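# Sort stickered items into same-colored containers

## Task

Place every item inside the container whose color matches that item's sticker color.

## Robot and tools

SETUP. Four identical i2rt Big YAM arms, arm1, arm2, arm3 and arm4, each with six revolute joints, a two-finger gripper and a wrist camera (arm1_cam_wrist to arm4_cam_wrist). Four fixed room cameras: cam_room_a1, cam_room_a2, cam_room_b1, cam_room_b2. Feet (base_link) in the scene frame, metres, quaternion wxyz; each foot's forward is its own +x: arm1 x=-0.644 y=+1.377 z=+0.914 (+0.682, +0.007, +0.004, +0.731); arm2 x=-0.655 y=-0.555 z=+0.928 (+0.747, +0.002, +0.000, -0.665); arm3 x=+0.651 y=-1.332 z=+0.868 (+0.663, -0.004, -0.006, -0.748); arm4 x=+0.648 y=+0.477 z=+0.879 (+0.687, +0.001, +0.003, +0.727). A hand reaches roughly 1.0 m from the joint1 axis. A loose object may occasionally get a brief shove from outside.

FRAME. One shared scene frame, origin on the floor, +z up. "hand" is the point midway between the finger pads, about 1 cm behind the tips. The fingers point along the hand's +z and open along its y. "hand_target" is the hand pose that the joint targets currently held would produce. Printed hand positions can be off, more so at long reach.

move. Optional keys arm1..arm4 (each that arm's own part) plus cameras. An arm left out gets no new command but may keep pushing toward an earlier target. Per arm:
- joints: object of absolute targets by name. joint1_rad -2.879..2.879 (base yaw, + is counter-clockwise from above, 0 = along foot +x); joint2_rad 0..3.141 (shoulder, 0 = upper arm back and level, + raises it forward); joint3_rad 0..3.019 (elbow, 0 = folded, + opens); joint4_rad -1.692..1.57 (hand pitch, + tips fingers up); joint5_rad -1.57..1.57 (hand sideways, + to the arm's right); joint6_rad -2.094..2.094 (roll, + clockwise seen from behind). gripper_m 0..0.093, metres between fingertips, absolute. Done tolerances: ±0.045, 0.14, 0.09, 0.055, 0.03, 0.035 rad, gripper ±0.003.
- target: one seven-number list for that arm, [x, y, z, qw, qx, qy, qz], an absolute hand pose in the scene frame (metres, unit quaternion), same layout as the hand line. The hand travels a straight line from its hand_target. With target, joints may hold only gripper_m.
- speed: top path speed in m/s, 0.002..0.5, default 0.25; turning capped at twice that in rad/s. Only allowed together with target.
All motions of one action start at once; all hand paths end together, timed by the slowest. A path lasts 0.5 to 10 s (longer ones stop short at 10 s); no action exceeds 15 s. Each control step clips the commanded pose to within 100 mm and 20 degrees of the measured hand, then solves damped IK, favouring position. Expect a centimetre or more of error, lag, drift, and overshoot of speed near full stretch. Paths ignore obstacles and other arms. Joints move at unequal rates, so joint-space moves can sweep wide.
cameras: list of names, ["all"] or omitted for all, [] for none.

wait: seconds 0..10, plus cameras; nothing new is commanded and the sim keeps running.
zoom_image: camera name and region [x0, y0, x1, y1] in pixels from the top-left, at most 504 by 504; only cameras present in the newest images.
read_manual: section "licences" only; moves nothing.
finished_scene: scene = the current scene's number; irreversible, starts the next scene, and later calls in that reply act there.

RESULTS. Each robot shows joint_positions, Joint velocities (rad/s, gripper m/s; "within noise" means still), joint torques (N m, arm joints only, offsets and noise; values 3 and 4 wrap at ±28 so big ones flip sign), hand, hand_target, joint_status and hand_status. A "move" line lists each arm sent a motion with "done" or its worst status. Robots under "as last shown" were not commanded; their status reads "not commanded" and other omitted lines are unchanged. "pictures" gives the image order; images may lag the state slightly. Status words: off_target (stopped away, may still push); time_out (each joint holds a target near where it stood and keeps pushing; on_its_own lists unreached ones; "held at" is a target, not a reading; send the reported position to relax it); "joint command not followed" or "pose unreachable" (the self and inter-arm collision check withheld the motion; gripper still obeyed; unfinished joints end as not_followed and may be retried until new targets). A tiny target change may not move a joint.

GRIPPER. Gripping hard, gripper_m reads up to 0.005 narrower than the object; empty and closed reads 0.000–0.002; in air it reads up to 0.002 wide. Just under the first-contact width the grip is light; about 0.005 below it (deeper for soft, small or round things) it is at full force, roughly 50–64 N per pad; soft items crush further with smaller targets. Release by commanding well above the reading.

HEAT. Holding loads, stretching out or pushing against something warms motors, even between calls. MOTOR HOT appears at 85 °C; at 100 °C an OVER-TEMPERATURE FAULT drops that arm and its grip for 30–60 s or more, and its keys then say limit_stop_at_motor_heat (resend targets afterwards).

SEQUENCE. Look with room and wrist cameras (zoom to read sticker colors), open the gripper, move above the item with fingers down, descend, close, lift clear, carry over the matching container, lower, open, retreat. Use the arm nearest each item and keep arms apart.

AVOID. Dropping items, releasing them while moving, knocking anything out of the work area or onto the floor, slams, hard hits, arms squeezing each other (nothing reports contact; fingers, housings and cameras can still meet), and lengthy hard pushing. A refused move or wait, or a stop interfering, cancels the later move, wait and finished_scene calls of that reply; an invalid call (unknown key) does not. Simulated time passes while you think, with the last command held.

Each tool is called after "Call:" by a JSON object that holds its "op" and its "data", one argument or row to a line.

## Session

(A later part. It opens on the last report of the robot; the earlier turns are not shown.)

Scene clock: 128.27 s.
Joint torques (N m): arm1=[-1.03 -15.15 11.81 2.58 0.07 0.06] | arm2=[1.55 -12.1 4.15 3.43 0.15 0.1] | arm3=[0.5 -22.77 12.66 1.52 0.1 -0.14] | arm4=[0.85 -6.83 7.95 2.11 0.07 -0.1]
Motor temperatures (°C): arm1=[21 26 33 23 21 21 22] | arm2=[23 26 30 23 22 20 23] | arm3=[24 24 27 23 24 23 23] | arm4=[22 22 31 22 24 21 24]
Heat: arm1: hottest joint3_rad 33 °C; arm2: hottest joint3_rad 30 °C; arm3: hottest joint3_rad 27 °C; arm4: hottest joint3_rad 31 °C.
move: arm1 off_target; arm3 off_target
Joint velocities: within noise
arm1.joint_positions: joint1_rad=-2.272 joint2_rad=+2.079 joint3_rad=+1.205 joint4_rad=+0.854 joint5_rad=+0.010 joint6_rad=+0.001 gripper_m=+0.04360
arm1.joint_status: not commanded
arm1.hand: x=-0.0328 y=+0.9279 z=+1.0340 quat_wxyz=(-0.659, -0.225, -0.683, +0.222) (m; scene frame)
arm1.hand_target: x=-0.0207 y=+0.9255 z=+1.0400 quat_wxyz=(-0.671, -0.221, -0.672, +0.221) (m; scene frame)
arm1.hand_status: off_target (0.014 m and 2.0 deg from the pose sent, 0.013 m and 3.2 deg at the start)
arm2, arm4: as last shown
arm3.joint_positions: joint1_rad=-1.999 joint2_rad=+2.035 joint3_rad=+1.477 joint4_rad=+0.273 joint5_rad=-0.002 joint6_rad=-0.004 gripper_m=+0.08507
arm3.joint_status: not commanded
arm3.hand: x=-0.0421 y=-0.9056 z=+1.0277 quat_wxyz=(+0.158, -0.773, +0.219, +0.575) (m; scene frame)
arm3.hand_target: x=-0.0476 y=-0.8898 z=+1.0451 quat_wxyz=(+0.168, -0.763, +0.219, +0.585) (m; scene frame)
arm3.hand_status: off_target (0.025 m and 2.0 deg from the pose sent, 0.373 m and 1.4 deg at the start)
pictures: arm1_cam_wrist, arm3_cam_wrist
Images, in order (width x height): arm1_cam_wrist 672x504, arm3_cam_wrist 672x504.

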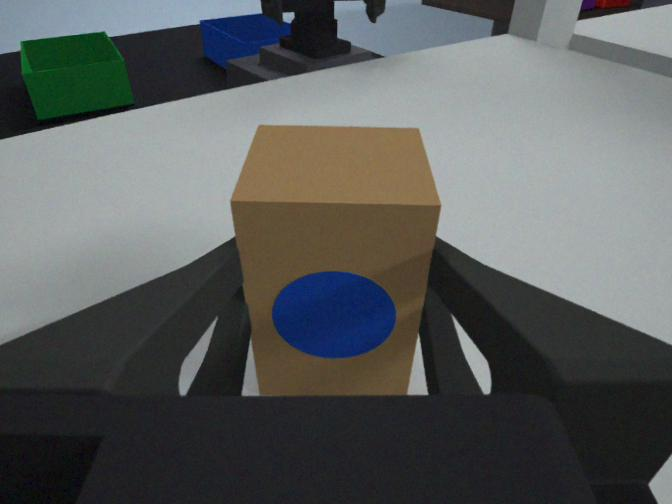

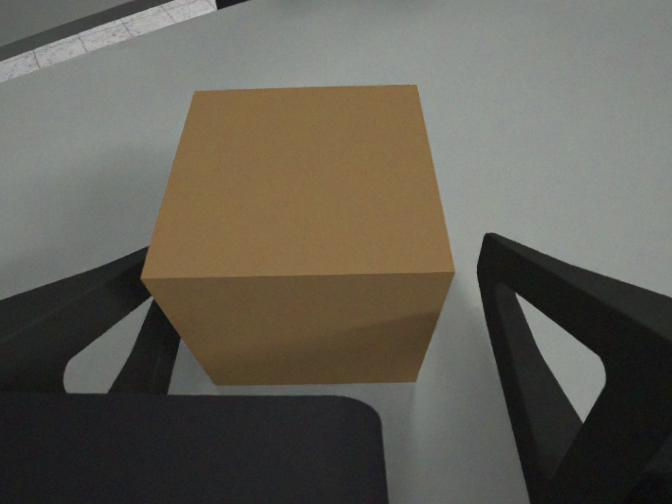

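Call:
{"op": "move", "data": {
  "arm1": {"target": [-0.02, 0.928, 1.03, 0.6715, 0.2214, 0.6715, -0.2214], "speed": 0.08},
  "arm3": {"joints": {"gripper_m": 0.042}},
  "cameras": []
}}

Call:
{"op": "move", "data": {
  "arm1": {"joints": {"gripper_m": 0.075}},
  "arm3": {"target": [-0.03, -0.91, 1.11, 0.1678, -0.7626, 0.2186, 0.5852], "speed": 0.2},
  "cameras": ["arm3_cam_wrist"]
}}

Call:
{"op": "move", "data": {
  "arm1": {"target": [-0.22, 1.06, 1.06, 0.6715, 0.2214, 0.6715, -0.2214], "speed": 0.3},
  "arm3": {"target": [0.25, -1.08, 1.17, 0.1678, -0.7626, 0.2186, 0.5852], "speed": 0.35},
  "cameras": ["arm1_cam_wrist", "arm3_cam_wrist", "arm4_cam_wrist"]
}}

Scene clock: 158.60 s.
Joint torques (N m): arm1=[-1.32 -15.03 11.21 2.28 0.12 0.07] | arm2=[1.49 -12.1 4.11 3.43 0.16 0.09] | arm3=[0.56 -22.42 12.66 1.55 0.08 -0.11] | arm4=[0.97 -6.36 7.69 2.19 0.1 -0.09]
Motor temperatures (°C): arm1=[21 27 34 23 21 21 22] | arm2=[23 26 28 23 22 20 23] | arm3=[24 24 31 23 24 23 23] | arm4=[22 22 31 22 24 21 24]
Heat: arm1: hottest joint3_rad 34 °C; arm2: hottest joint3_rad 28 °C; arm3: hottest joint3_rad 31 °C; arm4: hottest joint3_rad 31 °C.
move: arm1 off_target; arm3 off_target
Joint velocities: within noise
arm1.joint_positions: joint1_rad=-2.271 joint2_rad=+2.088 joint3_rad=+1.205 joint4_rad=+0.882 joint5_rad=+0.014 joint6_rad=+0.002 gripper_m=+0.04360
arm1.joint_status: not commanded
arm1.hand: x=-0.0328 y=+0.9277 z=+1.0336 quat_wxyz=(-0.665, -0.224, -0.676, +0.224) (m; scene frame)
arm1.hand_target: x=-0.0205 y=+0.9285 z=+1.0300 quat_wxyz=(-0.671, -0.221, -0.672, +0.221) (m; scene frame)
arm1.hand_status: off_target (0.013 m and 1.0 deg from the pose sent, 0.013 m and 2.0 deg at the start)
arm2, arm4: as last shown
arm3.joint_positions: joint1_rad=-1.999 joint2_rad=+2.035 joint3_rad=+1.477 joint4_rad=+0.273 joint5_rad=-0.001 joint6_rad=-0.005 gripper_m=+0.05298
arm3.joint_status: gripper_m off_target (ended at +0.05301, target +0.04200)
arm3.hand: x=-0.0421 y=-0.9056 z=+1.0277 quat_wxyz=(+0.158, -0.773, +0.218, +0.575) (m; scene frame)
arm3.hand_target: x=-0.0476 y=-0.8898 z=+1.0451 quat_wxyz=(+0.168, -0.763, +0.219, +0.585) (m; scene frame)
arm3.hand_status: not commanded
pictures: none
No camera images: "cameras" was empty.

Scene clock: 159.77 s.
Joint torques (N m): arm1=[-0.85 -15.38 11.03 2.25 0.08 0.05] | arm2=[1.44 -12.1 4.11 3.44 0.16 0.1] | arm3=[1.44 -22.59 10.39 1.78 0.11 -0.07] | arm4=[0.62 -6.77 7.91 2.14 0.08 -0.07]
Motor temperatures (°C): arm1=[21 27 34 23 21 21 22] | arm2=[23 26 28 23 22 20 23] | arm3=[24 24 31 23 24 23 23] | arm4=[22 22 31 22 24 21 24]
Heat: arm1: hottest joint3_rad 34 °C; arm2: hottest joint3_rad 28 °C; arm3: hottest joint3_rad 31 °C; arm4: hottest joint3_rad 31 °C.
move: arm1 done; arm3 done
Joint velocities: within noise
arm1.joint_positions: joint1_rad=-2.271 joint2_rad=+2.102 joint3_rad=+1.205 joint4_rad=+0.883 joint5_rad=+0.014 joint6_rad=+0.005 gripper_m=+0.07496
arm1.joint_status: all done
arm1.hand: x=-0.0331 y=+0.9277 z=+1.0238 quat_wxyz=(-0.661, -0.227, -0.680, +0.222) (m; scene frame)
arm1.hand_target: x=-0.0205 y=+0.9285 z=+1.0301 quat_wxyz=(-0.672, -0.221, -0.672, +0.221) (m; scene frame)
arm1.hand_status: not commanded
arm2, arm4: as last shown
arm3.joint_positions: joint1_rad=-1.999 joint2_rad=+1.908 joint3_rad=+1.477 joint4_rad=+0.165 joint5_rad=+0.011 joint6_rad=-0.006 gripper_m=+0.05298
arm3.joint_status: not commanded
arm3.hand: x=-0.0269 y=-0.9114 z=+1.1016 quat_wxyz=(+0.165, -0.766, +0.220, +0.581) (m; scene frame)
arm3.hand_target: x=-0.0299 y=-0.9101 z=+1.1100 quat_wxyz=(+0.168, -0.763, +0.219, +0.585) (m; scene frame)
arm3.hand_status: done (0.009 m and 0.8 deg from the pose sent, 0.083 m and 2.0 deg at the start)
pictures: arm3_cam_wrist
Images, in order (width x height): arm3_cam_wrist 672x504.

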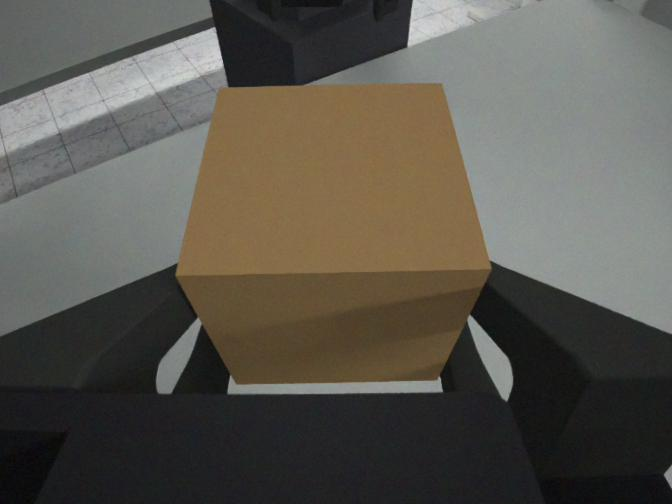

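Scene clock: 161.47 s.
Joint torques (N m): arm1=[-2.84 -9.88 5.81 2.56 -0.09 -0.02] | arm2=[1.44 -12.22 4.1 3.44 0.16 0.09] | arm3=[1.44 -6.12 9.54 1.73 0.11 -0.08] | arm4=[1.44 -6.59 7.72 2.17 0.09 -0.1]
Motor temperatures (°C): arm1=[21 27 34 23 21 21 22] | arm2=[23 26 28 23 22 20 23] | arm3=[24 24 31 23 24 23 23] | arm4=[22 22 31 22 24 21 24]
Heat: arm1: hottest joint3_rad 34 °C; arm2: hottest joint3_rad 28 °C; arm3: hottest joint3_rad 31 °C; arm4: hottest joint3_rad 31 °C.
move: arm1 off_target; arm3 done
Joint velocities: within noise
arm1.joint_positions: joint1_rad=-2.276 joint2_rad=+1.685 joint3_rad=+0.510 joint4_rad=+1.153 joint5_rad=-0.008 joint6_rad=+0.008 gripper_m=+0.07496
arm1.joint_status: not commanded
arm1.hand: x=-0.2182 y=+1.0652 z=+1.0478 quat_wxyz=(-0.661, -0.223, -0.684, +0.214) (m; scene frame)
arm1.hand_target: x=-0.2201 y=+1.0601 z=+1.0598 quat_wxyz=(-0.671, -0.222, -0.672, +0.221) (m; scene frame)
arm1.hand_status: off_target (0.013 m and 2.1 deg from the pose sent, 0.232 m and 1.7 deg at the start)
arm2: as last shown
arm3.joint_positions: joint1_rad=-1.999 joint2_rad=+0.978 joint3_rad=+0.677 joint4_rad=+0.055 joint5_rad=+0.011 joint6_rad=-0.006 gripper_m=+0.05298
arm3.joint_status: not commanded
arm3.hand: x=+0.2508 y=-1.0803 z=+1.1732 quat_wxyz=(+0.167, -0.760, +0.219, +0.589) (m; scene frame)
arm3.hand_target: x=+0.2500 y=-1.0800 z=+1.1701 quat_wxyz=(+0.168, -0.763, +0.219, +0.585) (m; scene frame)
arm3.hand_status: done (0.003 m and 0.5 deg from the pose sent, 0.331 m and 0.8 deg at the start)
arm4.joint_positions: joint1_rad=+0.928 joint2_rad=+1.242 joint3_rad=+0.385 joint4_rad=+0.581 joint5_rad=+0.000 joint6_rad=+0.013 gripper_m=+0.08511
arm4.joint_status: not commanded
arm4.hand: x=+0.2736 y=+0.7276 z=+1.0347 quat_wxyz=(-0.169, +0.761, -0.237, -0.579) (m; scene frame)
arm4.hand_target: x=+0.2673 y=+0.7306 z=+1.0436 quat_wxyz=(-0.175, +0.755, -0.229, -0.589) (m; scene frame)
arm4.hand_status: not commanded
pictures: arm1_cam_wrist, arm3_cam_wrist, arm4_cam_wrist
Images, in order (width x height): arm1_cam_wrist 672x504, arm3_cam_wrist 672x504, arm4_cam_wrist 672x504.

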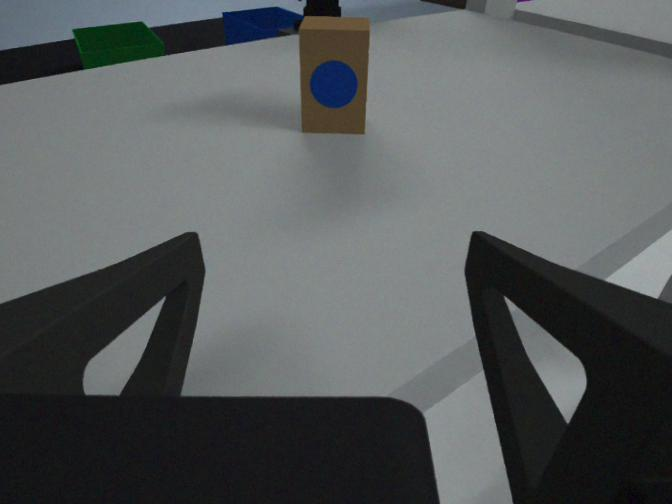

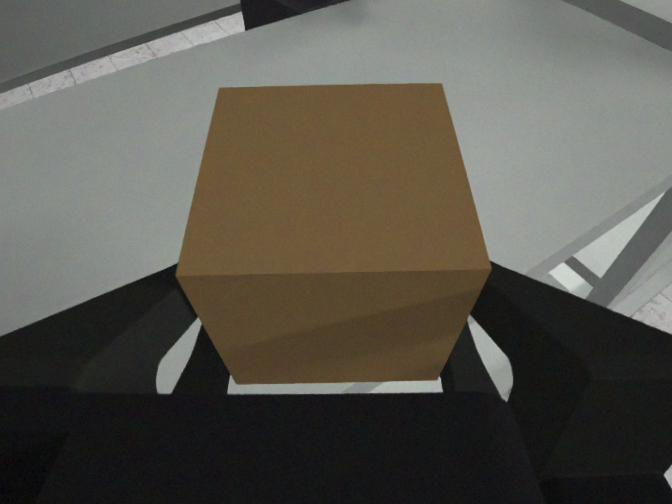

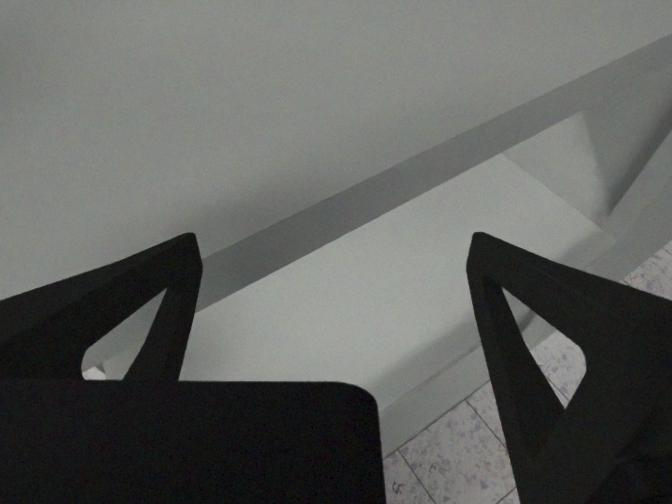

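Call:
{"op": "move", "data": {
  "arm4": {"target": [-0.045, 0.938, 1.06, 0.1906, -0.7534, 0.2485, 0.5781], "speed": 0.25},
  "arm3": {"joints": {"joint2_rad": 0.25, "joint3_rad": 0.85, "joint4_rad": -0.6, "joint5_rad": 0, "joint6_rad": 0}},
  "cameras": ["arm4_cam_wrist"]
}}

Call:
{"op": "move", "data": {
  "arm3": {"joints": {"joint1_rad": 1.79}},
  "arm1": {"joints": {"joint2_rad": 0.9, "joint3_rad": 0.4, "joint4_rad": 0.5}},
  "cameras": ["arm4_cam_wrist"]
}}

Scene clock: 170.97 s.
Joint torques (N m): arm1=[-2.55 -9.82 5.9 2.61 -0.11 0.01] | arm2=[1.44 -12.04 4.14 3.44 0.15 0.09] | arm3=[1.38 3.37 11.92 1.73 -0.09 0] | arm4=[1.44 -21.42 11.71 1.1 0.23 0.02]
Motor temperatures (°C): arm1=[21 27 33 23 21 21 22] | arm2=[23 26 28 23 22 20 23] | arm3=[24 24 30 23 24 23 24] | arm4=[22 22 31 22 24 21 24]
Heat: arm1: hottest joint3_rad 33 °C; arm2: hottest joint3_rad 28 °C; arm3: hottest joint3_rad 30 °C; arm4: hottest joint3_rad 31 °C.
move: arm3 done; arm4 off_target
Joint velocities: within noise
arm1, arm2: as last shown
arm1.hand: x=-0.2181 y=+1.0652 z=+1.0478 quat_wxyz=(-0.661, -0.223, -0.684, +0.214) (m; scene frame)
arm1.hand_target: x=-0.2201 y=+1.0601 z=+1.0598 quat_wxyz=(-0.671, -0.221, -0.672, +0.221) (m; scene frame)
arm3.joint_positions: joint1_rad=-1.999 joint2_rad=+0.250 joint3_rad=+0.814 joint4_rad=-0.597 joint5_rad=+0.002 joint6_rad=-0.006 gripper_m=+0.05298
arm3.joint_status: all done
arm3.hand: x=+0.4456 y=-1.1987 z=+1.3512 quat_wxyz=(+0.186, -0.694, +0.198, +0.666) (m; scene frame)
arm3.hand_target: x=+0.4516 y=-1.2030 z=+1.3711 quat_wxyz=(+0.187, -0.683, +0.196, +0.679) (m; scene frame)
arm3.hand_status: not commanded
arm4.joint_positions: joint1_rad=+0.935 joint2_rad=+2.041 joint3_rad=+1.504 joint4_rad=+0.262 joint5_rad=+0.061 joint6_rad=+0.013 gripper_m=+0.08511
arm4.joint_status: not commanded
arm4.hand: x=-0.0303 y=+0.9353 z=+1.0556 quat_wxyz=(-0.190, +0.756, -0.252, -0.574) (m; scene frame)
arm4.hand_target: x=-0.0441 y=+0.9375 z=+1.0602 quat_wxyz=(-0.191, +0.753, -0.248, -0.578) (m; scene frame)
arm4.hand_status: off_target (0.016 m and 0.7 deg from the pose sent, 0.383 m and 3.0 deg at the start)
pictures: arm4_cam_wrist
Images, in order (width x height): arm4_cam_wrist 672x504.

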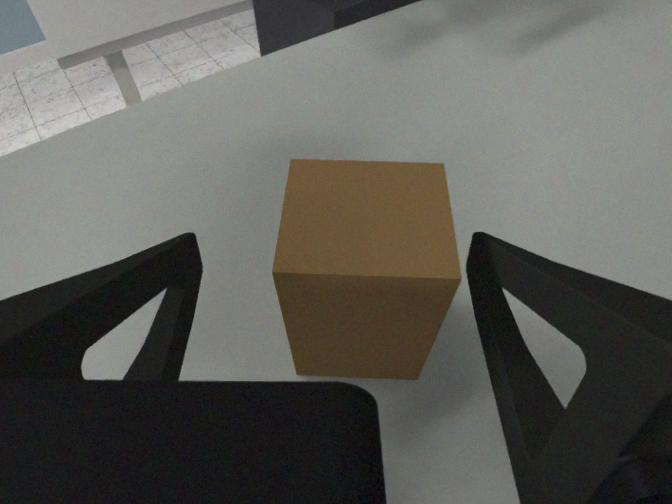

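Scene clock: 173.87 s.
Joint torques (N m): arm1=[-2.55 -1.79 11.63 1.46 -0.02 0] | arm2=[1.44 -12.04 4.12 3.44 0.16 0.09] | arm3=[1.9 3.43 11.86 1.72 0.06 -0.01] | arm4=[1.96 -21.25 11.78 1.11 0.24 0.03]
Motor temperatures (°C): arm1=[21 27 33 23 21 21 22] | arm2=[23 26 27 23 22 20 23] | arm3=[24 24 31 23 24 23 24] | arm4=[22 23 32 22 24 21 24]
Heat: arm1: hottest joint3_rad 33 °C; arm2: hottest joint3_rad 27 °C; arm3: hottest joint3_rad 31 °C; arm4: hottest joint3_rad 32 °C.
move: arm1 done; arm3 done
Joint velocities: within noise
arm1.joint_positions: joint1_rad=-2.276 joint2_rad=+0.904 joint3_rad=+0.391 joint4_rad=+0.511 joint5_rad=-0.008 joint6_rad=+0.008 gripper_m=+0.07496
arm1.joint_status: all done
arm1.hand: x=-0.3011 y=+1.1278 z=+1.1903 quat_wxyz=(-0.667, -0.221, -0.678, +0.216) (m; scene frame)
arm1.hand_target: x=-0.3028 y=+1.1238 z=+1.1943 quat_wxyz=(-0.667, -0.223, -0.676, +0.220) (m; scene frame)
arm1.hand_status: not commanded
arm2, arm4: as last shown
arm3.joint_positions: joint1_rad=+1.779 joint2_rad=+0.250 joint3_rad=+0.814 joint4_rad=-0.597 joint5_rad=-0.001 joint6_rad=-0.006 gripper_m=+0.05296
arm3.joint_status: all done
arm3.hand: x=+0.8901 y=-1.3042 z=+1.3532 quat_wxyz=(-0.695, +0.039, -0.718, -0.024) (m; scene frame)
arm3.hand_target: x=+0.8823 y=-1.3022 z=+1.3730 quat_wxyz=(-0.706, +0.040, -0.706, -0.030) (m; scene frame)
arm3.hand_status: not commanded
arm4.hand_target: x=-0.0441 y=+0.9374 z=+1.0602 quat_wxyz=(-0.191, +0.753, -0.248, -0.578) (m; scene frame)
pictures: arm4_cam_wrist
Images, in order (width x height): arm4_cam_wrist 672x504.

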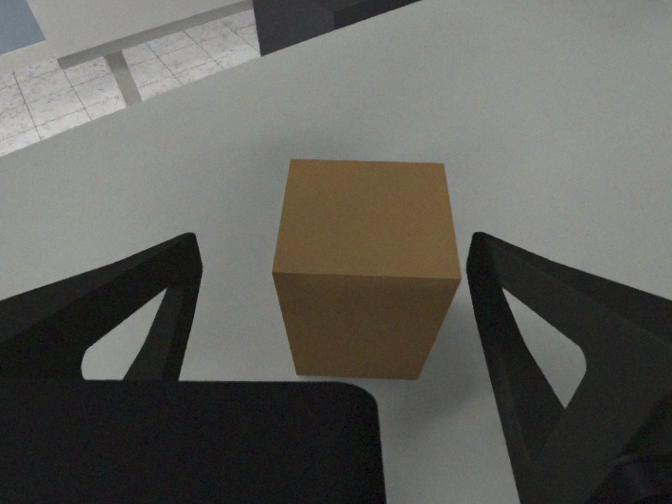

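Call:
{"op": "move", "data": {
  "arm4": {"target": [-0.042, 0.947, 1.044, 0.1906, -0.7534, 0.2485, 0.5781], "speed": 0.1},
  "arm3": {"joints": {"joint2_rad": 1.3, "joint3_rad": 1.4, "joint4_rad": -1.65}},
  "cameras": ["arm3_cam_wrist"]
}}

Call:
{"op": "move", "data": {
  "arm4": {"joints": {"gripper_m": 0.035}},
  "arm3": {"target": [1.19, -1.28, 0.9, 0, 0, 1, 0], "speed": 0.3},
  "cameras": ["arm3_cam_wrist", "arm4_cam_wrist"]
}}

Scene clock: 180.70 s.
Joint torques (N m): arm1=[-3.25 -1.26 11.51 1.42 -0.05 0.03] | arm2=[1.49 -12.04 4.12 3.47 0.16 0.1] | arm3=[1.73 -12.1 11.93 -0.43 0.05 0.01] | arm4=[0.32 -21.77 11.55 2.17 -0.01 -0.02]
Motor temperatures (°C): arm1=[21 26 33 23 21 21 22] | arm2=[23 26 27 23 22 20 23] | arm3=[24 24 31 23 24 23 24] | arm4=[22 23 34 22 24 21 24]
Heat: arm1: hottest joint3_rad 33 °C; arm2: hottest joint3_rad 27 °C; arm3: hottest joint3_rad 31 °C; arm4: hottest joint3_rad 34 °C.
move: arm3 done; arm4 off_target
Joint velocities: within noise
arm1, arm2: as last shown
arm3.joint_positions: joint1_rad=+1.779 joint2_rad=+1.313 joint3_rad=+1.360 joint4_rad=-1.643 joint5_rad=-0.001 joint6_rad=-0.006 gripper_m=+0.05296
arm3.joint_status: all done
arm3.hand: x=+1.0156 y=-1.2959 z=+1.1539 quat_wxyz=(+0.012, +0.047, -0.999, +0.007) (m; scene frame)
arm3.hand_target: x=+1.0199 y=-1.2914 z=+1.1735 quat_wxyz=(-0.011, +0.049, -0.999, +0.006) (m; scene frame)
arm3.hand_status: not commanded
arm4.joint_positions: joint1_rad=+0.935 joint2_rad=+2.067 joint3_rad=+1.504 joint4_rad=+0.262 joint5_rad=+0.055 joint6_rad=+0.013 gripper_m=+0.08511
arm4.joint_status: not commanded
arm4.hand: x=-0.0317 y=+0.9349 z=+1.0352 quat_wxyz=(-0.185, +0.764, -0.252, -0.565) (m; scene frame)
arm4.hand_target: x=-0.0408 y=+0.9464 z=+1.0441 quat_wxyz=(-0.191, +0.753, -0.249, -0.578) (m; scene frame)
arm4.hand_status: off_target (0.018 m and 2.1 deg from the pose sent, 0.020 m and 0.7 deg at the start)
pictures: arm3_cam_wrist
Images, in order (width x height): arm3_cam_wrist 672x504.

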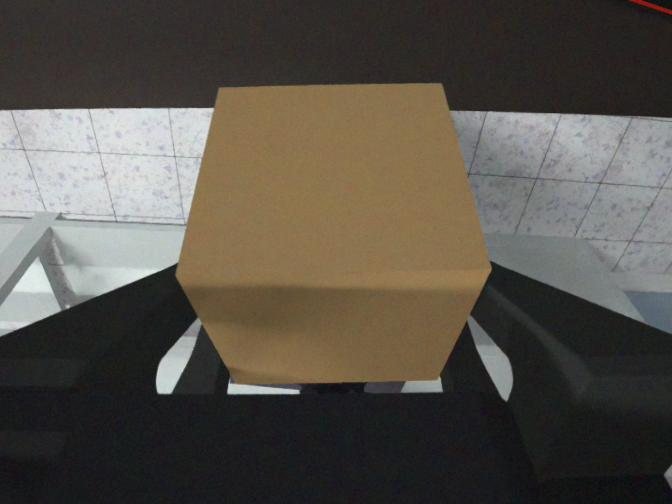

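Scene clock: 182.57 s.
Joint torques (N m): arm1=[-2.32 -2.37 11.63 1.2 -0.04 0] | arm2=[1.55 -12.04 4.12 3.44 0.16 0.11] | arm3=[1.2 -20.84 10.74 0.13 -0.05 0.03] | arm4=[0.5 -21.13 11.56 2.09 -0.03 -0.01]
Motor temperatures (°C): arm1=[21 26 33 23 21 21 22] | arm2=[23 26 27 23 22 20 23] | arm3=[24 24 31 23 24 23 24] | arm4=[22 24 34 22 24 21 25]
Heat: arm1: hottest joint3_rad 33 °C; arm2: hottest joint3_rad 27 °C; arm3: hottest joint3_rad 31 °C; arm4: hottest joint3_rad 34 °C.
move: arm3 off_target; arm4 off_target
Joint velocities: within noise
arm1: as last shown
arm2.joint_positions: joint1_rad=+1.031 joint2_rad=+1.731 joint3_rad=+0.379 joint4_rad=+1.326 joint5_rad=+0.141 joint6_rad=-0.006 gripper_m=+0.06993
arm2.joint_status: not commanded
arm2.hand: x=-0.2308 y=-0.7735 z=+1.0425 quat_wxyz=(-0.670, -0.197, -0.688, +0.196) (m; scene frame)
arm2.hand_target: x=-0.2300 y=-0.7701 z=+1.0500 quat_wxyz=(-0.680, -0.195, -0.680, +0.195) (m; scene frame)
arm2.hand_status: not commanded
arm3.joint_positions: joint1_rad=+1.779 joint2_rad=+1.916 joint3_rad=+1.339 joint4_rad=-1.063 joint5_rad=-0.012 joint6_rad=+0.083 gripper_m=+0.05296
arm3.joint_status: not commanded
arm3.hand: x=+1.1657 y=-1.2845 z=+0.8779 quat_wxyz=(+0.034, +0.002, -0.999, +0.004) (m; scene frame)
arm3.hand_target: x=+1.1888 y=-1.2801 z=+0.9007 quat_wxyz=(+0.000, +0.000, -1.000, +0.000) (m; scene frame)
arm3.hand_status: off_target (0.033 m and 4.0 deg from the pose sent, 0.308 m and 5.6 deg at the start)
arm4.joint_positions: joint1_rad=+0.935 joint2_rad=+2.067 joint3_rad=+1.504 joint4_rad=+0.262 joint5_rad=+0.055 joint6_rad=+0.013 gripper_m=+0.04408
arm4.joint_status: gripper_m off_target (ended at +0.04411, target +0.03500)
arm4.hand: x=-0.0317 y=+0.9348 z=+1.0352 quat_wxyz=(-0.185, +0.764, -0.252, -0.565) (m; scene frame)
arm4.hand_target: x=-0.0409 y=+0.9462 z=+1.0440 quat_wxyz=(-0.191, +0.754, -0.248, -0.578) (m; scene frame)
arm4.hand_status: not commanded
pictures: arm3_cam_wrist, arm4_cam_wrist
Images, in order (width x height): arm3_cam_wrist 672x504, arm4_cam_wrist 672x504.

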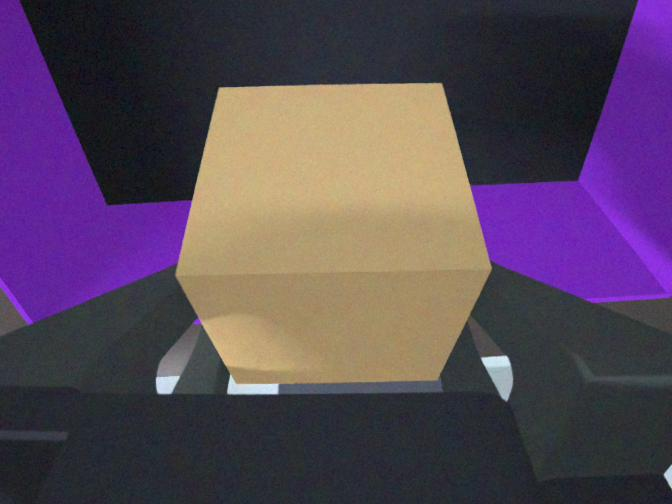

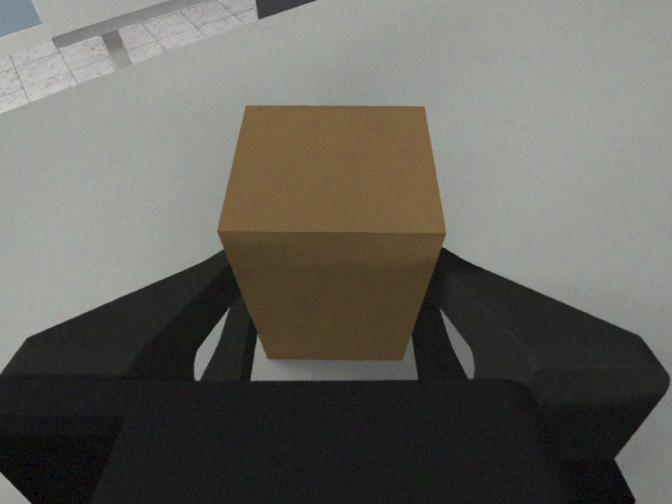

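Call:
{"op": "move", "data": {
  "arm4": {"target": [-0.03, 0.94, 1.12, 0.1906, -0.7534, 0.2485, 0.5781], "speed": 0.2},
  "arm3": {"target": [1.205, -1.277, 0.81, 0, 0, 1, 0], "speed": 0.15},
  "cameras": []
}}

Call:
{"op": "move", "data": {
  "arm4": {"target": [0.25, 0.75, 1.17, 0.1906, -0.7534, 0.2485, 0.5781], "speed": 0.35},
  "arm3": {"target": [1.205, -1.277, 0.767, 0, 0, 1, 0], "speed": 0.06},
  "cameras": ["arm3_cam_wrist", "arm4_cam_wrist"]
}}

Scene clock: 201.73 s.
Joint torques (N m): arm1=[-2.55 -1.9 11.37 1.4 -0.1 0.01] | arm2=[1.49 -12.1 4.1 3.44 0.15 0.09] | arm3=[1.55 -20.95 9.33 0.2 -0.05 0.04] | arm4=[0.5 -24 12.36 1.13 -0.06 -0.04]
Motor temperatures (°C): arm1=[21 25 34 23 21 21 22] | arm2=[23 26 27 23 22 20 23] | arm3=[24 26 30 23 24 23 24] | arm4=[22 25 37 22 24 21 25]
Heat: arm1: hottest joint3_rad 34 °C; arm2: hottest joint3_rad 27 °C; arm3: hottest joint3_rad 30 °C; arm4: hottest joint3_rad 37 °C.
move: arm3 off_target; arm4 off_target
Joint velocities: within noise
arm1, arm2: as last shown
arm3.joint_positions: joint1_rad=+1.779 joint2_rad=+2.069 joint3_rad=+1.339 joint4_rad=-0.890 joint5_rad=-0.012 joint6_rad=+0.088 gripper_m=+0.05296
arm3.joint_status: not commanded
arm3.hand: x=+1.1838 y=-1.2840 z=+0.7980 quat_wxyz=(+0.025, -0.001, -1.000, +0.003) (m; scene frame)
arm3.hand_target: x=+1.2043 y=-1.2770 z=+0.8106 quat_wxyz=(+0.000, +0.000, -1.000, +0.000) (m; scene frame)
arm3.hand_status: off_target (0.025 m and 2.8 deg from the pose sent, 0.079 m and 4.0 deg at the start)
arm4.joint_positions: joint1_rad=+0.935 joint2_rad=+1.979 joint3_rad=+1.512 joint4_rad=+0.149 joint5_rad=+0.054 joint6_rad=+0.013 gripper_m=+0.04408
arm4.joint_status: not commanded
arm4.hand: x=-0.0227 y=+0.9292 z=+1.0832 quat_wxyz=(-0.183, +0.769, -0.253, -0.558) (m; scene frame)
arm4.hand_target: x=-0.0282 y=+0.9386 z=+1.1201 quat_wxyz=(-0.191, +0.753, -0.248, -0.578) (m; scene frame)
arm4.hand_status: off_target (0.039 m and 3.1 deg from the pose sent, 0.085 m and 2.1 deg at the start)
pictures: none
No camera images: "cameras" was empty.

Scene clock: 203.40 s.
Joint torques (N m): arm1=[-3.02 -1.79 11.62 1.42 -0.01 0.04] | arm2=[1.61 -12.04 4.15 3.44 0.15 0.1] | arm3=[1.79 -19.78 8.25 0.29 -0.05 0.03] | arm4=[1.44 -6.42 9.63 1.28 0.22 0.08]
Motor temperatures (°C): arm1=[21 25 34 23 21 21 22] | arm2=[23 26 27 23 22 20 23] | arm3=[24 26 30 23 24 23 24] | arm4=[22 25 37 22 24 21 25]
Heat: arm1: hottest joint3_rad 34 °C; arm2: hottest joint3_rad 27 °C; arm3: hottest joint3_rad 30 °C; arm4: hottest joint3_rad 37 °C.
move: arm3 off_target; arm4 done
Joint velocities: within noise
arm1, arm2: as last shown
arm3.joint_positions: joint1_rad=+1.779 joint2_rad=+2.130 joint3_rad=+1.339 joint4_rad=-0.806 joint5_rad=-0.012 joint6_rad=+0.090 gripper_m=+0.05296
arm3.joint_status: not commanded
arm3.hand: x=+1.1915 y=-1.2838 z=+0.7658 quat_wxyz=(+0.013, -0.001, -1.000, +0.002) (m; scene frame)
arm3.hand_target: x=+1.2047 y=-1.2770 z=+0.7673 quat_wxyz=(+0.000, +0.000, -1.000, +0.000) (m; scene frame)
arm3.hand_status: off_target (0.015 m and 1.5 deg from the pose sent, 0.038 m and 2.8 deg at the start)
arm4.joint_positions: joint1_rad=+0.935 joint2_rad=+1.032 joint3_rad=+0.665 joint4_rad=+0.113 joint5_rad=+0.058 joint6_rad=+0.013 gripper_m=+0.04408
arm4.joint_status: not commanded
arm4.hand: x=+0.2531 y=+0.7500 z=+1.1717 quat_wxyz=(-0.191, +0.750, -0.249, -0.582) (m; scene frame)
arm4.hand_target: x=+0.2499 y=+0.7499 z=+1.1700 quat_wxyz=(-0.191, +0.753, -0.248, -0.578) (m; scene frame)
arm4.hand_status: done (0.003 m and 0.6 deg from the pose sent, 0.338 m and 3.1 deg at the start)
pictures: arm3_cam_wrist, arm4_cam_wrist
Images, in order (width x height): arm3_cam_wrist 672x504, arm4_cam_wrist 672x504.

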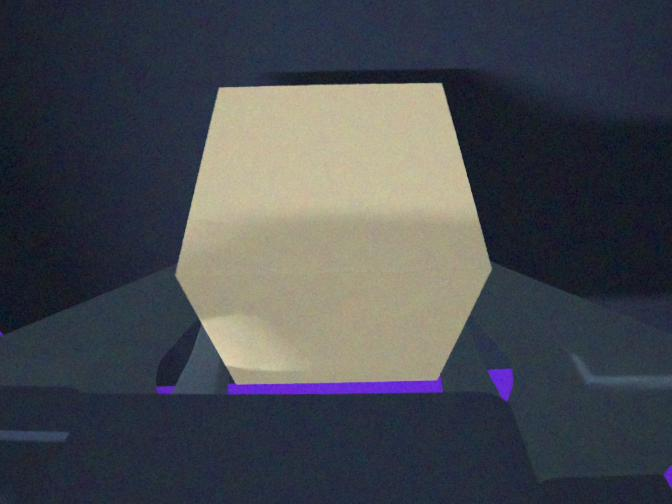

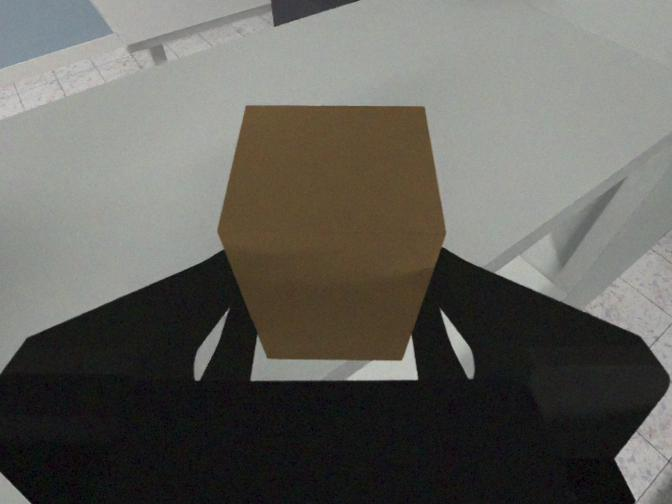

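Call:
{"op": "move", "data": {
  "arm4": {"joints": {"joint2_rad": 0.25, "joint3_rad": 0.85, "joint4_rad": -0.6, "joint5_rad": 0, "joint6_rad": 0}},
  "arm3": {"target": [1.205, -1.277, 0.747, 0, 0, 1, 0], "speed": 0.04},
  "cameras": []
}}

Call:
{"op": "move", "data": {
  "arm4": {"joints": {"joint1_rad": -1.88}},
  "arm3": {"joints": {"gripper_m": 0.08}},
  "cameras": ["arm3_cam_wrist", "arm4_cam_wrist"]
}}

Call:
{"op": "move", "data": {
  "arm4": {"joints": {"joint2_rad": 1.3, "joint3_rad": 1.4, "joint4_rad": -1.65}},
  "arm3": {"target": [1.19, -1.28, 0.92, 0, 0, 1, 0], "speed": 0.25},
  "cameras": ["arm3_cam_wrist", "arm4_cam_wrist"]
}}

Call:
{"op": "move", "data": {
  "arm4": {"target": [1.14, 0.35, 0.91, 0, 0, 1, 0], "speed": 0.3},
  "cameras": ["arm4_cam_wrist"]
}}

Scene clock: 212.57 s.
Joint torques (N m): arm1=[-2.96 -2.49 11.51 1.35 -0.02 0] | arm2=[1.44 -12.16 4.15 3.45 0.17 0.08] | arm3=[1.67 -16.85 8.02 0.8 0.01 0.03] | arm4=[1.03 3.08 10.36 1.17 -0.04 -0.09]
Motor temperatures (°C): arm1=[21 25 34 23 21 21 22] | arm2=[23 26 27 23 22 20 23] | arm3=[24 26 29 23 24 23 24] | arm4=[22 24 36 22 24 21 26]
Heat: arm1: hottest joint3_rad 34 °C; arm2: hottest joint3_rad 27 °C; arm3: hottest joint3_rad 29 °C; arm4: hottest joint3_rad 36 °C.
move: arm3 off_target; arm4 done
Joint velocities: within noise
arm1, arm2: as last shown
arm3.joint_positions: joint1_rad=+1.779 joint2_rad=+2.131 joint3_rad=+1.339 joint4_rad=-0.778 joint5_rad=-0.013 joint6_rad=+0.090 gripper_m=+0.05296
arm3.joint_status: not commanded
arm3.hand: x=+1.1977 y=-1.2831 z=+0.7647 quat_wxyz=(+0.000, -0.001, -1.000, +0.000) (m; scene frame)
arm3.hand_target: x=+1.2042 y=-1.2772 z=+0.7475 quat_wxyz=(+0.000, +0.000, -1.000, +0.000) (m; scene frame)
arm3.hand_status: off_target (0.020 m and 0.1 deg from the pose sent, 0.024 m and 1.5 deg at the start)
arm4.joint_positions: joint1_rad=+0.935 joint2_rad=+0.257 joint3_rad=+0.822 joint4_rad=-0.592 joint5_rad=+0.004 joint6_rad=+0.012 gripper_m=+0.04408
arm4.joint_status: all done
arm4.hand: x=+0.4488 y=+0.6121 z=+1.3700 quat_wxyz=(-0.195, +0.684, -0.212, -0.671) (m; scene frame)
arm4.hand_target: x=+0.4550 y=+0.6060 z=+1.3852 quat_wxyz=(-0.199, +0.677, -0.202, -0.679) (m; scene frame)
arm4.hand_status: not commanded
pictures: none
No camera images: "cameras" was empty.

Scene clock: 214.97 s.
Joint torques (N m): arm1=[-2.73 -1.96 11.45 1.46 -0.09 0.03] | arm2=[1.49 -12.16 4.11 3.44 0.16 0.1] | arm3=[1.67 -19.96 7.79 0.32 0.01 0.02] | arm4=[0.79 3.02 10.4 1.32 0.07 -0.07]
Motor temperatures (°C): arm1=[21 25 34 23 21 21 22] | arm2=[23 26 27 23 22 20 23] | arm3=[24 26 29 23 24 23 24] | arm4=[22 24 36 22 24 21 26]
Heat: arm1: hottest joint3_rad 34 °C; arm2: hottest joint3_rad 27 °C; arm3: hottest joint3_rad 29 °C; arm4: hottest joint3_rad 36 °C.
move: arm3 done; arm4 done
Joint velocities: within noise
arm1, arm2: as last shown
arm3.joint_positions: joint1_rad=+1.779 joint2_rad=+2.165 joint3_rad=+1.339 joint4_rad=-0.767 joint5_rad=-0.013 joint6_rad=+0.091 gripper_m=+0.07996
arm3.joint_status: all done
arm3.hand: x=+1.1925 y=-1.2838 z=+0.7473 quat_wxyz=(+0.011, -0.001, -1.000, +0.001) (m; scene frame)
arm3.hand_target: x=+1.2041 y=-1.2772 z=+0.7474 quat_wxyz=(+0.000, +0.000, -1.000, +0.000) (m; scene frame)
arm3.hand_status: not commanded
arm4.joint_positions: joint1_rad=-1.878 joint2_rad=+0.257 joint3_rad=+0.822 joint4_rad=-0.592 joint5_rad=+0.001 joint6_rad=+0.012 gripper_m=+0.04401
arm4.joint_status: all done
arm4.hand: x=+0.8839 y=+0.4185 z=+1.3686 quat_wxyz=(-0.691, -0.093, -0.712, +0.085) (m; scene frame)
arm4.hand_target: x=+0.8757 y=+0.4204 z=+1.3839 quat_wxyz=(-0.700, -0.088, -0.703, +0.091) (m; scene frame)
arm4.hand_status: not commanded
pictures: arm3_cam_wrist, arm4_cam_wrist
Images, in order (width x height): arm3_cam_wrist 672x504, arm4_cam_wrist 672x504.

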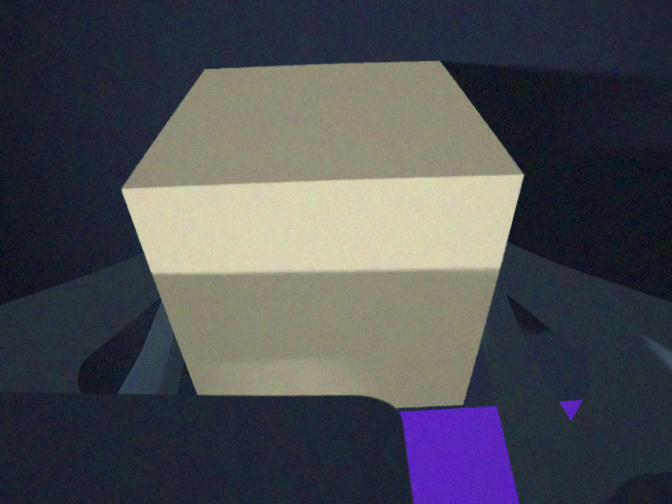

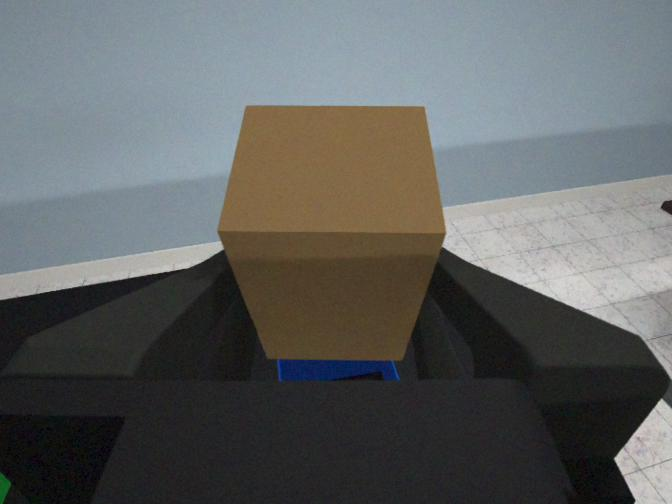

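Scene clock: 216.57 s.
Joint torques (N m): arm1=[-2.9 -2.67 11.52 1.37 -0.05 0.02] | arm2=[1.44 -12.04 4.12 3.41 0.16 0.08] | arm3=[1.2 -18.96 10.51 -0.46 0.01 -0.04] | arm4=[1.03 -12.22 10.54 -0.35 0.05 -0.09]
Motor temperatures (°C): arm1=[21 25 34 23 21 21 22] | arm2=[23 26 27 23 22 20 23] | arm3=[24 26 29 23 24 23 24] | arm4=[22 24 36 22 24 21 26]
Heat: arm1: hottest joint3_rad 34 °C; arm2: hottest joint3_rad 27 °C; arm3: hottest joint3_rad 29 °C; arm4: hottest joint3_rad 36 °C.
move: arm3 off_target; arm4 done
Joint velocities: within noise
arm1, arm2: as last shown
arm3.joint_positions: joint1_rad=+1.779 joint2_rad=+1.874 joint3_rad=+1.369 joint4_rad=-1.093 joint5_rad=-0.013 joint6_rad=+0.091 gripper_m=+0.07996
arm3.joint_status: not commanded
arm3.hand: x=+1.1759 y=-1.2830 z=+0.9085 quat_wxyz=(+0.014, -0.002, -1.000, +0.002) (m; scene frame)
arm3.hand_target: x=+1.1895 y=-1.2801 z=+0.9202 quat_wxyz=(+0.000, +0.000, -1.000, +0.000) (m; scene frame)
arm3.hand_status: off_target (0.018 m and 1.6 deg from the pose sent, 0.173 m and 1.3 deg at the start)
arm4.joint_positions: joint1_rad=-1.878 joint2_rad=+1.313 joint3_rad=+1.368 joint4_rad=-1.640 joint5_rad=+0.001 joint6_rad=+0.012 gripper_m=+0.04401
arm4.joint_status: all done
arm4.hand: x=+1.0064 y=+0.3863 z=+1.1668 quat_wxyz=(+0.009, -0.131, -0.991, +0.002) (m; scene frame)
arm4.hand_target: x=+1.0085 y=+0.3851 z=+1.1838 quat_wxyz=(-0.008, -0.126, -0.992, +0.003) (m; scene frame)
arm4.hand_status: not commanded
pictures: arm3_cam_wrist, arm4_cam_wrist
Images, in order (width x height): arm3_cam_wrist 672x504, arm4_cam_wrist 672x504.

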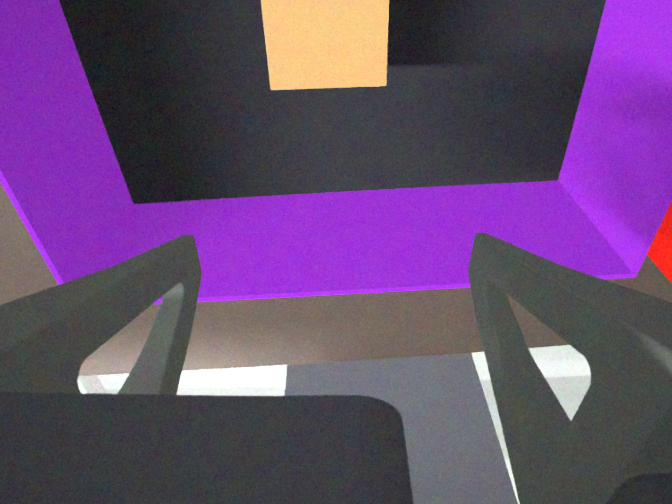

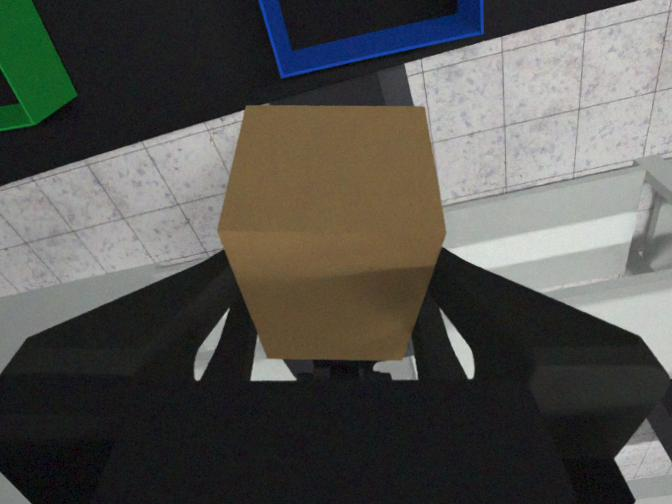

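Scene clock: 218.33 s.
Joint torques (N m): arm1=[-1.79 -2.14 11.37 1.4 -0.03 0.06] | arm2=[1.49 -12.16 4.15 3.47 0.15 0.09] | arm3=[1.32 -19.02 10.54 -0.43 0.02 -0.04] | arm4=[0.44 -18.26 9.1 0.31 -0.09 -0.11]
Motor temperatures (°C): arm1=[21 25 34 23 21 21 22] | arm2=[23 26 27 23 22 20 23] | arm3=[24 26 29 23 24 23 24] | arm4=[22 24 36 22 24 21 26]
Heat: arm1: hottest joint3_rad 34 °C; arm2: hottest joint3_rad 27 °C; arm3: hottest joint3_rad 29 °C; arm4: hottest joint3_rad 36 °C.
move: arm4 off_target
Joint velocities: within noise
arm1.joint_positions: joint1_rad=-2.276 joint2_rad=+0.904 joint3_rad=+0.391 joint4_rad=+0.511 joint5_rad=-0.008 joint6_rad=+0.008 gripper_m=+0.07496
arm1.joint_status: not commanded
arm1.hand: x=-0.3011 y=+1.1278 z=+1.1903 quat_wxyz=(-0.667, -0.221, -0.678, +0.216) (m; scene frame)
arm1.hand_target: x=-0.3028 y=+1.1238 z=+1.1943 quat_wxyz=(-0.667, -0.223, -0.676, +0.220) (m; scene frame)
arm1.hand_status: not commanded
arm2, arm3: as last shown
arm4.joint_positions: joint1_rad=-1.878 joint2_rad=+1.830 joint3_rad=+1.233 joint4_rad=-1.022 joint5_rad=+0.000 joint6_rad=-0.239 gripper_m=+0.04401
arm4.joint_status: not commanded
arm4.hand: x=+1.1211 y=+0.3559 z=+0.8961 quat_wxyz=(+0.026, -0.006, -1.000, -0.004) (m; scene frame)
arm4.hand_target: x=+1.1393 y=+0.3502 z=+0.9105 quat_wxyz=(+0.000, +0.000, -1.000, +0.000) (m; scene frame)
arm4.hand_status: off_target (0.024 m and 3.1 deg from the pose sent, 0.292 m and 15.1 deg at the start)
pictures: arm4_cam_wrist
Images, in order (width x height): arm4_cam_wrist 672x504.

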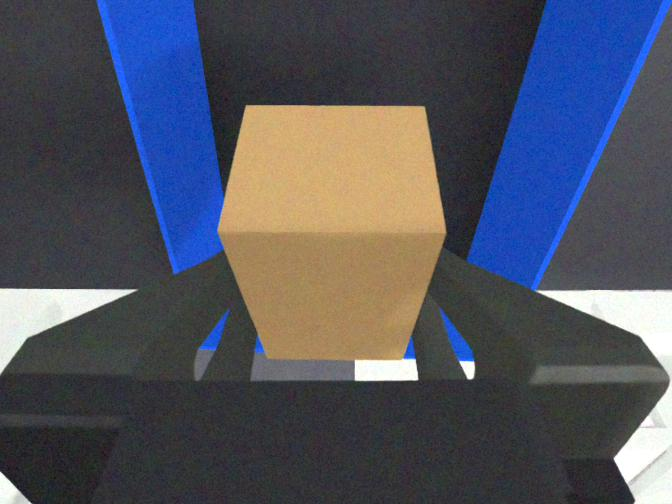

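Call:
{"op": "move", "data": {
  "arm4": {"target": [1.13, 0.345, 0.82, -0.13, 0, 0.9915, 0], "speed": 0.2},
  "cameras": []
}}

Call:
{"op": "move", "data": {
  "arm4": {"target": [1.13, 0.345, 0.775, -0.13, 0, 0.9915, 0], "speed": 0.07},
  "cameras": ["arm4_cam_wrist"]
}}

Scene clock: 228.70 s.
Joint torques (N m): arm1=[-2.67 -1.14 11.45 1.46 -0.05 0.03] | arm2=[1.49 -12.1 4.12 3.44 0.15 0.1] | arm3=[1.32 -19.14 10.58 -0.46 0.02 -0.05] | arm4=[0.97 -19.43 8.38 -0.9 0.23 0.03]
Motor temperatures (°C): arm1=[21 25 35 23 21 21 22] | arm2=[23 26 27 23 22 20 23] | arm3=[24 27 30 23 24 23 24] | arm4=[22 24 35 22 24 21 26]
Heat: arm1: hottest joint3_rad 35 °C; arm2: hottest joint3_rad 27 °C; arm3: hottest joint3_rad 30 °C; arm4: hottest joint3_rad 35 °C.
move: arm4 off_target
Joint velocities: within noise
arm1, arm2, arm3: as last shown
arm4.joint_positions: joint1_rad=-1.878 joint2_rad=+2.079 joint3_rad=+1.351 joint4_rad=-1.109 joint5_rad=+0.055 joint6_rad=-0.240 gripper_m=+0.04401
arm4.joint_status: not commanded
arm4.hand: x=+1.1159 y=+0.3471 z=+0.8146 quat_wxyz=(+0.138, -0.002, -0.990, -0.004) (m; scene frame)
arm4.hand_target: x=+1.1297 y=+0.3452 z=+0.8201 quat_wxyz=(+0.130, +0.000, -0.992, +0.000) (m; scene frame)
arm4.hand_status: off_target (0.015 m and 1.0 deg from the pose sent, 0.077 m and 12.0 deg at the start)
pictures: none
No camera images: "cameras" was empty.

Scene clock: 229.87 s.
Joint torques (N m): arm1=[-2.9 -1.32 11.63 1.35 -0.04 0.03] | arm2=[1.49 -11.99 4.14 3.44 0.16 0.1] | arm3=[1.26 -19.02 10.58 -0.47 0.02 -0.05] | arm4=[1.26 -18.78 7.31 -0.06 0.22 0.06]
Motor temperatures (°C): arm1=[21 25 35 23 21 21 22] | arm2=[23 26 27 23 22 20 23] | arm3=[24 27 30 23 24 23 24] | arm4=[22 25 35 22 24 21 26]
Heat: arm1: hottest joint3_rad 35 °C; arm2: hottest joint3_rad 27 °C; arm3: hottest joint3_rad 30 °C; arm4: hottest joint3_rad 35 °C.
move: arm4 off_target
Joint velocities: within noise
arm1, arm3: as last shown
arm2.joint_positions: joint1_rad=+1.031 joint2_rad=+1.731 joint3_rad=+0.379 joint4_rad=+1.326 joint5_rad=+0.141 joint6_rad=-0.006 gripper_m=+0.06993
arm2.joint_status: not commanded
arm2.hand: x=-0.2308 y=-0.7735 z=+1.0425 quat_wxyz=(-0.670, -0.197, -0.688, +0.196) (m; scene frame)
arm2.hand_target: x=-0.2300 y=-0.7701 z=+1.0500 quat_wxyz=(-0.680, -0.195, -0.680, +0.195) (m; scene frame)
arm2.hand_status: not commanded
arm4.joint_positions: joint1_rad=-1.878 joint2_rad=+2.148 joint3_rad=+1.351 joint4_rad=-1.044 joint5_rad=+0.055 joint6_rad=-0.240 gripper_m=+0.04401
arm4.joint_status: not commanded
arm4.hand: x=+1.1165 y=+0.3468 z=+0.7783 quat_wxyz=(+0.140, -0.002, -0.990, -0.005) (m; scene frame)
arm4.hand_target: x=+1.1296 y=+0.3452 z=+0.7752 quat_wxyz=(+0.130, +0.000, -0.991, +0.000) (m; scene frame)
arm4.hand_status: off_target (0.014 m and 1.3 deg from the pose sent, 0.042 m and 1.0 deg at the start)
pictures: arm4_cam_wrist
Images, in order (width x height): arm4_cam_wrist 672x504.

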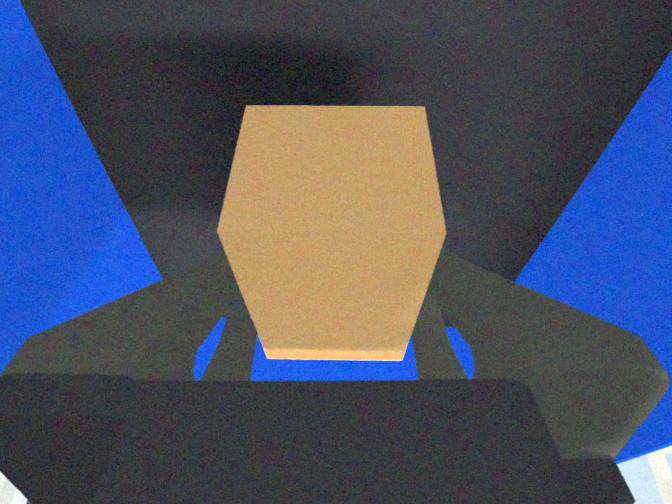

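Call:
{"op": "move", "data": {
  "arm4": {"target": [1.13, 0.345, 0.75, -0.13, 0, 0.9915, 0], "speed": 0.04},
  "cameras": ["arm4_cam_wrist"]
}}

Scene clock: 233.60 s.
Joint torques (N m): arm1=[-2.37 -2.43 11.49 1.28 -0.06 0.01] | arm2=[1.44 -12.1 4.11 3.44 0.16 0.09] | arm3=[1.26 -18.96 10.58 -0.46 0.01 -0.05] | arm4=[1.32 -18.55 7.17 -0.05 0.21 0.06]
Motor temperatures (°C): arm1=[21 25 35 23 21 21 22] | arm2=[23 26 27 23 22 20 23] | arm3=[24 27 30 23 24 23 24] | arm4=[22 25 35 22 24 21 26]
Heat: arm1: hottest joint3_rad 35 °C; arm2: hottest joint3_rad 27 °C; arm3: hottest joint3_rad 30 °C; arm4: hottest joint3_rad 35 °C.
move: arm4 off_target
Joint velocities: within noise
arm1, arm2, arm3: as last shown
arm4.joint_positions: joint1_rad=-1.878 joint2_rad=+2.191 joint3_rad=+1.351 joint4_rad=-0.998 joint5_rad=+0.055 joint6_rad=-0.240 gripper_m=+0.04401
arm4.joint_status: not commanded
arm4.hand: x=+1.1168 y=+0.3466 z=+0.7553 quat_wxyz=(+0.138, -0.002, -0.990, -0.004) (m; scene frame)
arm4.hand_target: x=+1.1296 y=+0.3452 z=+0.7503 quat_wxyz=(+0.130, +0.000, -0.992, +0.000) (m; scene frame)
arm4.hand_status: off_target (0.014 m and 1.1 deg from the pose sent, 0.031 m and 1.2 deg at the start)
pictures: arm4_cam_wrist
Images, in order (width x height): arm4_cam_wrist 672x504.

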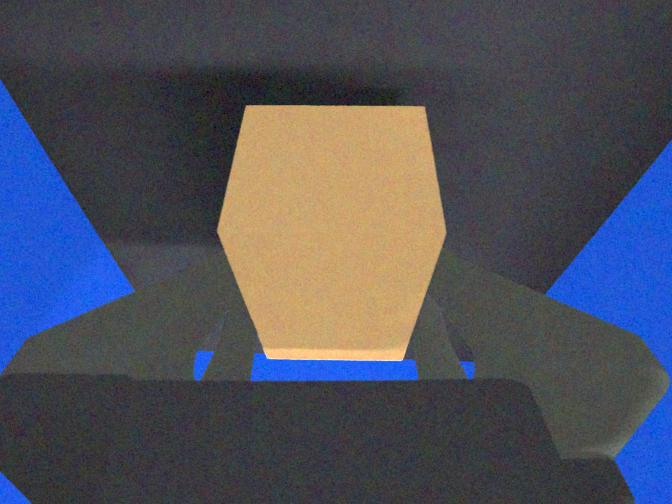

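Call:
{"op": "move", "data": {
  "arm4": {"target": [1.13, 0.345, 0.736, -0.13, 0, 0.9915, 0], "speed": 0.04},
  "cameras": []
}}

Call:
{"op": "move", "data": {
  "arm4": {"joints": {"gripper_m": 0.07}},
  "cameras": []
}}

Call:
{"op": "move", "data": {
  "arm4": {"target": [1.13, 0.345, 0.92, -0.13, 0, 0.9915, 0], "speed": 0.25},
  "cameras": ["arm4_cam_wrist"]
}}

Scene clock: 239.33 s.
Joint torques (N m): arm1=[-3.43 -1.85 11.58 1.28 -0.04 0.02] | arm2=[1.44 -12.1 4.15 3.44 0.15 0.09] | arm3=[1.26 -19.02 10.58 -0.47 0.02 -0.05] | arm4=[0.85 -17.9 7.09 0.08 0.2 0.04]
Motor temperatures (°C): arm1=[21 25 35 23 21 21 22] | arm2=[23 26 27 23 22 20 23] | arm3=[24 27 31 23 24 23 24] | arm4=[22 25 34 22 24 21 26]
Heat: arm1: hottest joint3_rad 35 °C; arm2: hottest joint3_rad 27 °C; arm3: hottest joint3_rad 31 °C; arm4: hottest joint3_rad 34 °C.
move: arm4 off_target
Joint velocities: within noise
arm1, arm2, arm3: as last shown
arm4.joint_positions: joint1_rad=-1.878 joint2_rad=+2.207 joint3_rad=+1.353 joint4_rad=-0.978 joint5_rad=+0.056 joint6_rad=-0.240 gripper_m=+0.04401
arm4.joint_status: not commanded
arm4.hand: x=+1.1183 y=+0.3461 z=+0.7469 quat_wxyz=(+0.135, -0.002, -0.991, -0.003) (m; scene frame)
arm4.hand_target: x=+1.1294 y=+0.3452 z=+0.7363 quat_wxyz=(+0.130, +0.000, -0.992, +0.000) (m; scene frame)
arm4.hand_status: off_target (0.016 m and 0.8 deg from the pose sent, 0.023 m and 1.1 deg at the start)
pictures: none
No camera images: "cameras" was empty.

Scene clock: 239.83 s.
Joint torques (N m): arm1=[-3.08 -2.02 11.43 1.43 -0.07 0] | arm2=[1.44 -12.04 4.12 3.45 0.15 0.1] | arm3=[1.38 -18.96 10.54 -0.46 0 -0.04] | arm4=[1.2 -18.78 6.9 -0.08 0.2 0.07]
Motor temperatures (°C): arm1=[21 25 35 23 21 21 22] | arm2=[23 26 27 23 22 20 23] | arm3=[24 27 31 23 24 23 24] | arm4=[22 25 34 22 24 21 26]
Heat: arm1: hottest joint3_rad 35 °C; arm2: hottest joint3_rad 27 °C; arm3: hottest joint3_rad 31 °C; arm4: hottest joint3_rad 34 °C.
move: arm4 done
Joint velocities: within noise
arm1, arm2, arm3: as last shown
arm4.joint_positions: joint1_rad=-1.878 joint2_rad=+2.212 joint3_rad=+1.354 joint4_rad=-0.974 joint5_rad=+0.056 joint6_rad=-0.240 gripper_m=+0.06992
arm4.joint_status: all done
arm4.hand: x=+1.1186 y=+0.3460 z=+0.7445 quat_wxyz=(+0.135, -0.002, -0.991, -0.003) (m; scene frame)
arm4.hand_target: x=+1.1294 y=+0.3452 z=+0.7363 quat_wxyz=(+0.130, +0.000, -0.992, +0.000) (m; scene frame)
arm4.hand_status: not commanded
pictures: none
No camera images: "cameras" was empty.

Scene clock: 241.23 s.
Joint torques (N m): arm1=[-2.55 -2.14 11.58 1.21 -0.05 0.02] | arm2=[1.44 -11.93 4.12 3.41 0.16 0.1] | arm3=[1.32 -18.96 10.58 -0.44 0.01 -0.04] | arm4=[1.14 -19.19 8.8 -0.83 0.25 0.04]
Motor temperatures (°C): arm1=[21 25 35 23 21 21 22] | arm2=[23 26 27 23 22 20 23] | arm3=[24 27 31 23 24 23 24] | arm4=[22 25 34 22 24 21 26]
Heat: arm1: hottest joint3_rad 35 °C; arm2: hottest joint3_rad 27 °C; arm3: hottest joint3_rad 31 °C; arm4: hottest joint3_rad 34 °C.
move: arm4 off_target
Joint velocities: within noise
arm1, arm2, arm3: as last shown
arm4.joint_positions: joint1_rad=-1.878 joint2_rad=+1.940 joint3_rad=+1.424 joint4_rad=-1.323 joint5_rad=+0.056 joint6_rad=-0.240 gripper_m=+0.06992
arm4.joint_status: not commanded
arm4.hand: x=+1.1195 y=+0.3465 z=+0.9113 quat_wxyz=(+0.138, -0.002, -0.990, -0.004) (m; scene frame)
arm4.hand_target: x=+1.1297 y=+0.3451 z=+0.9200 quat_wxyz=(+0.130, +0.000, -0.992, +0.000) (m; scene frame)
arm4.hand_status: off_target (0.014 m and 1.1 deg from the pose sent, 0.176 m and 0.8 deg at the start)
pictures: arm4_cam_wrist
Images, in order (width x height): arm4_cam_wrist 672x504.

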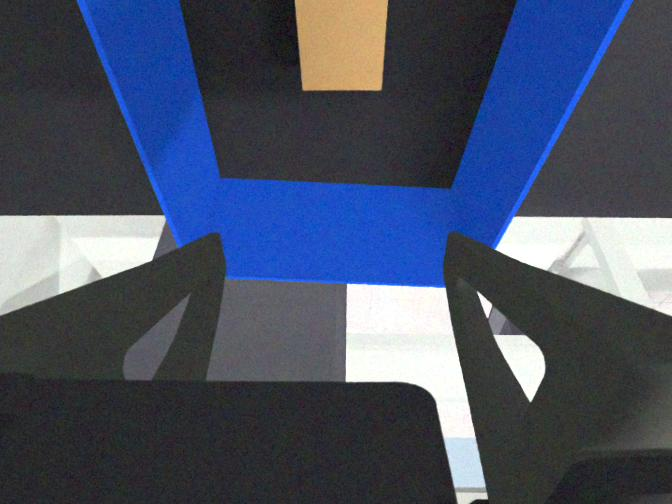

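Call:
{"op": "finished_scene", "data": {
  "scene": 2
}}

The scene is finished: the task was done.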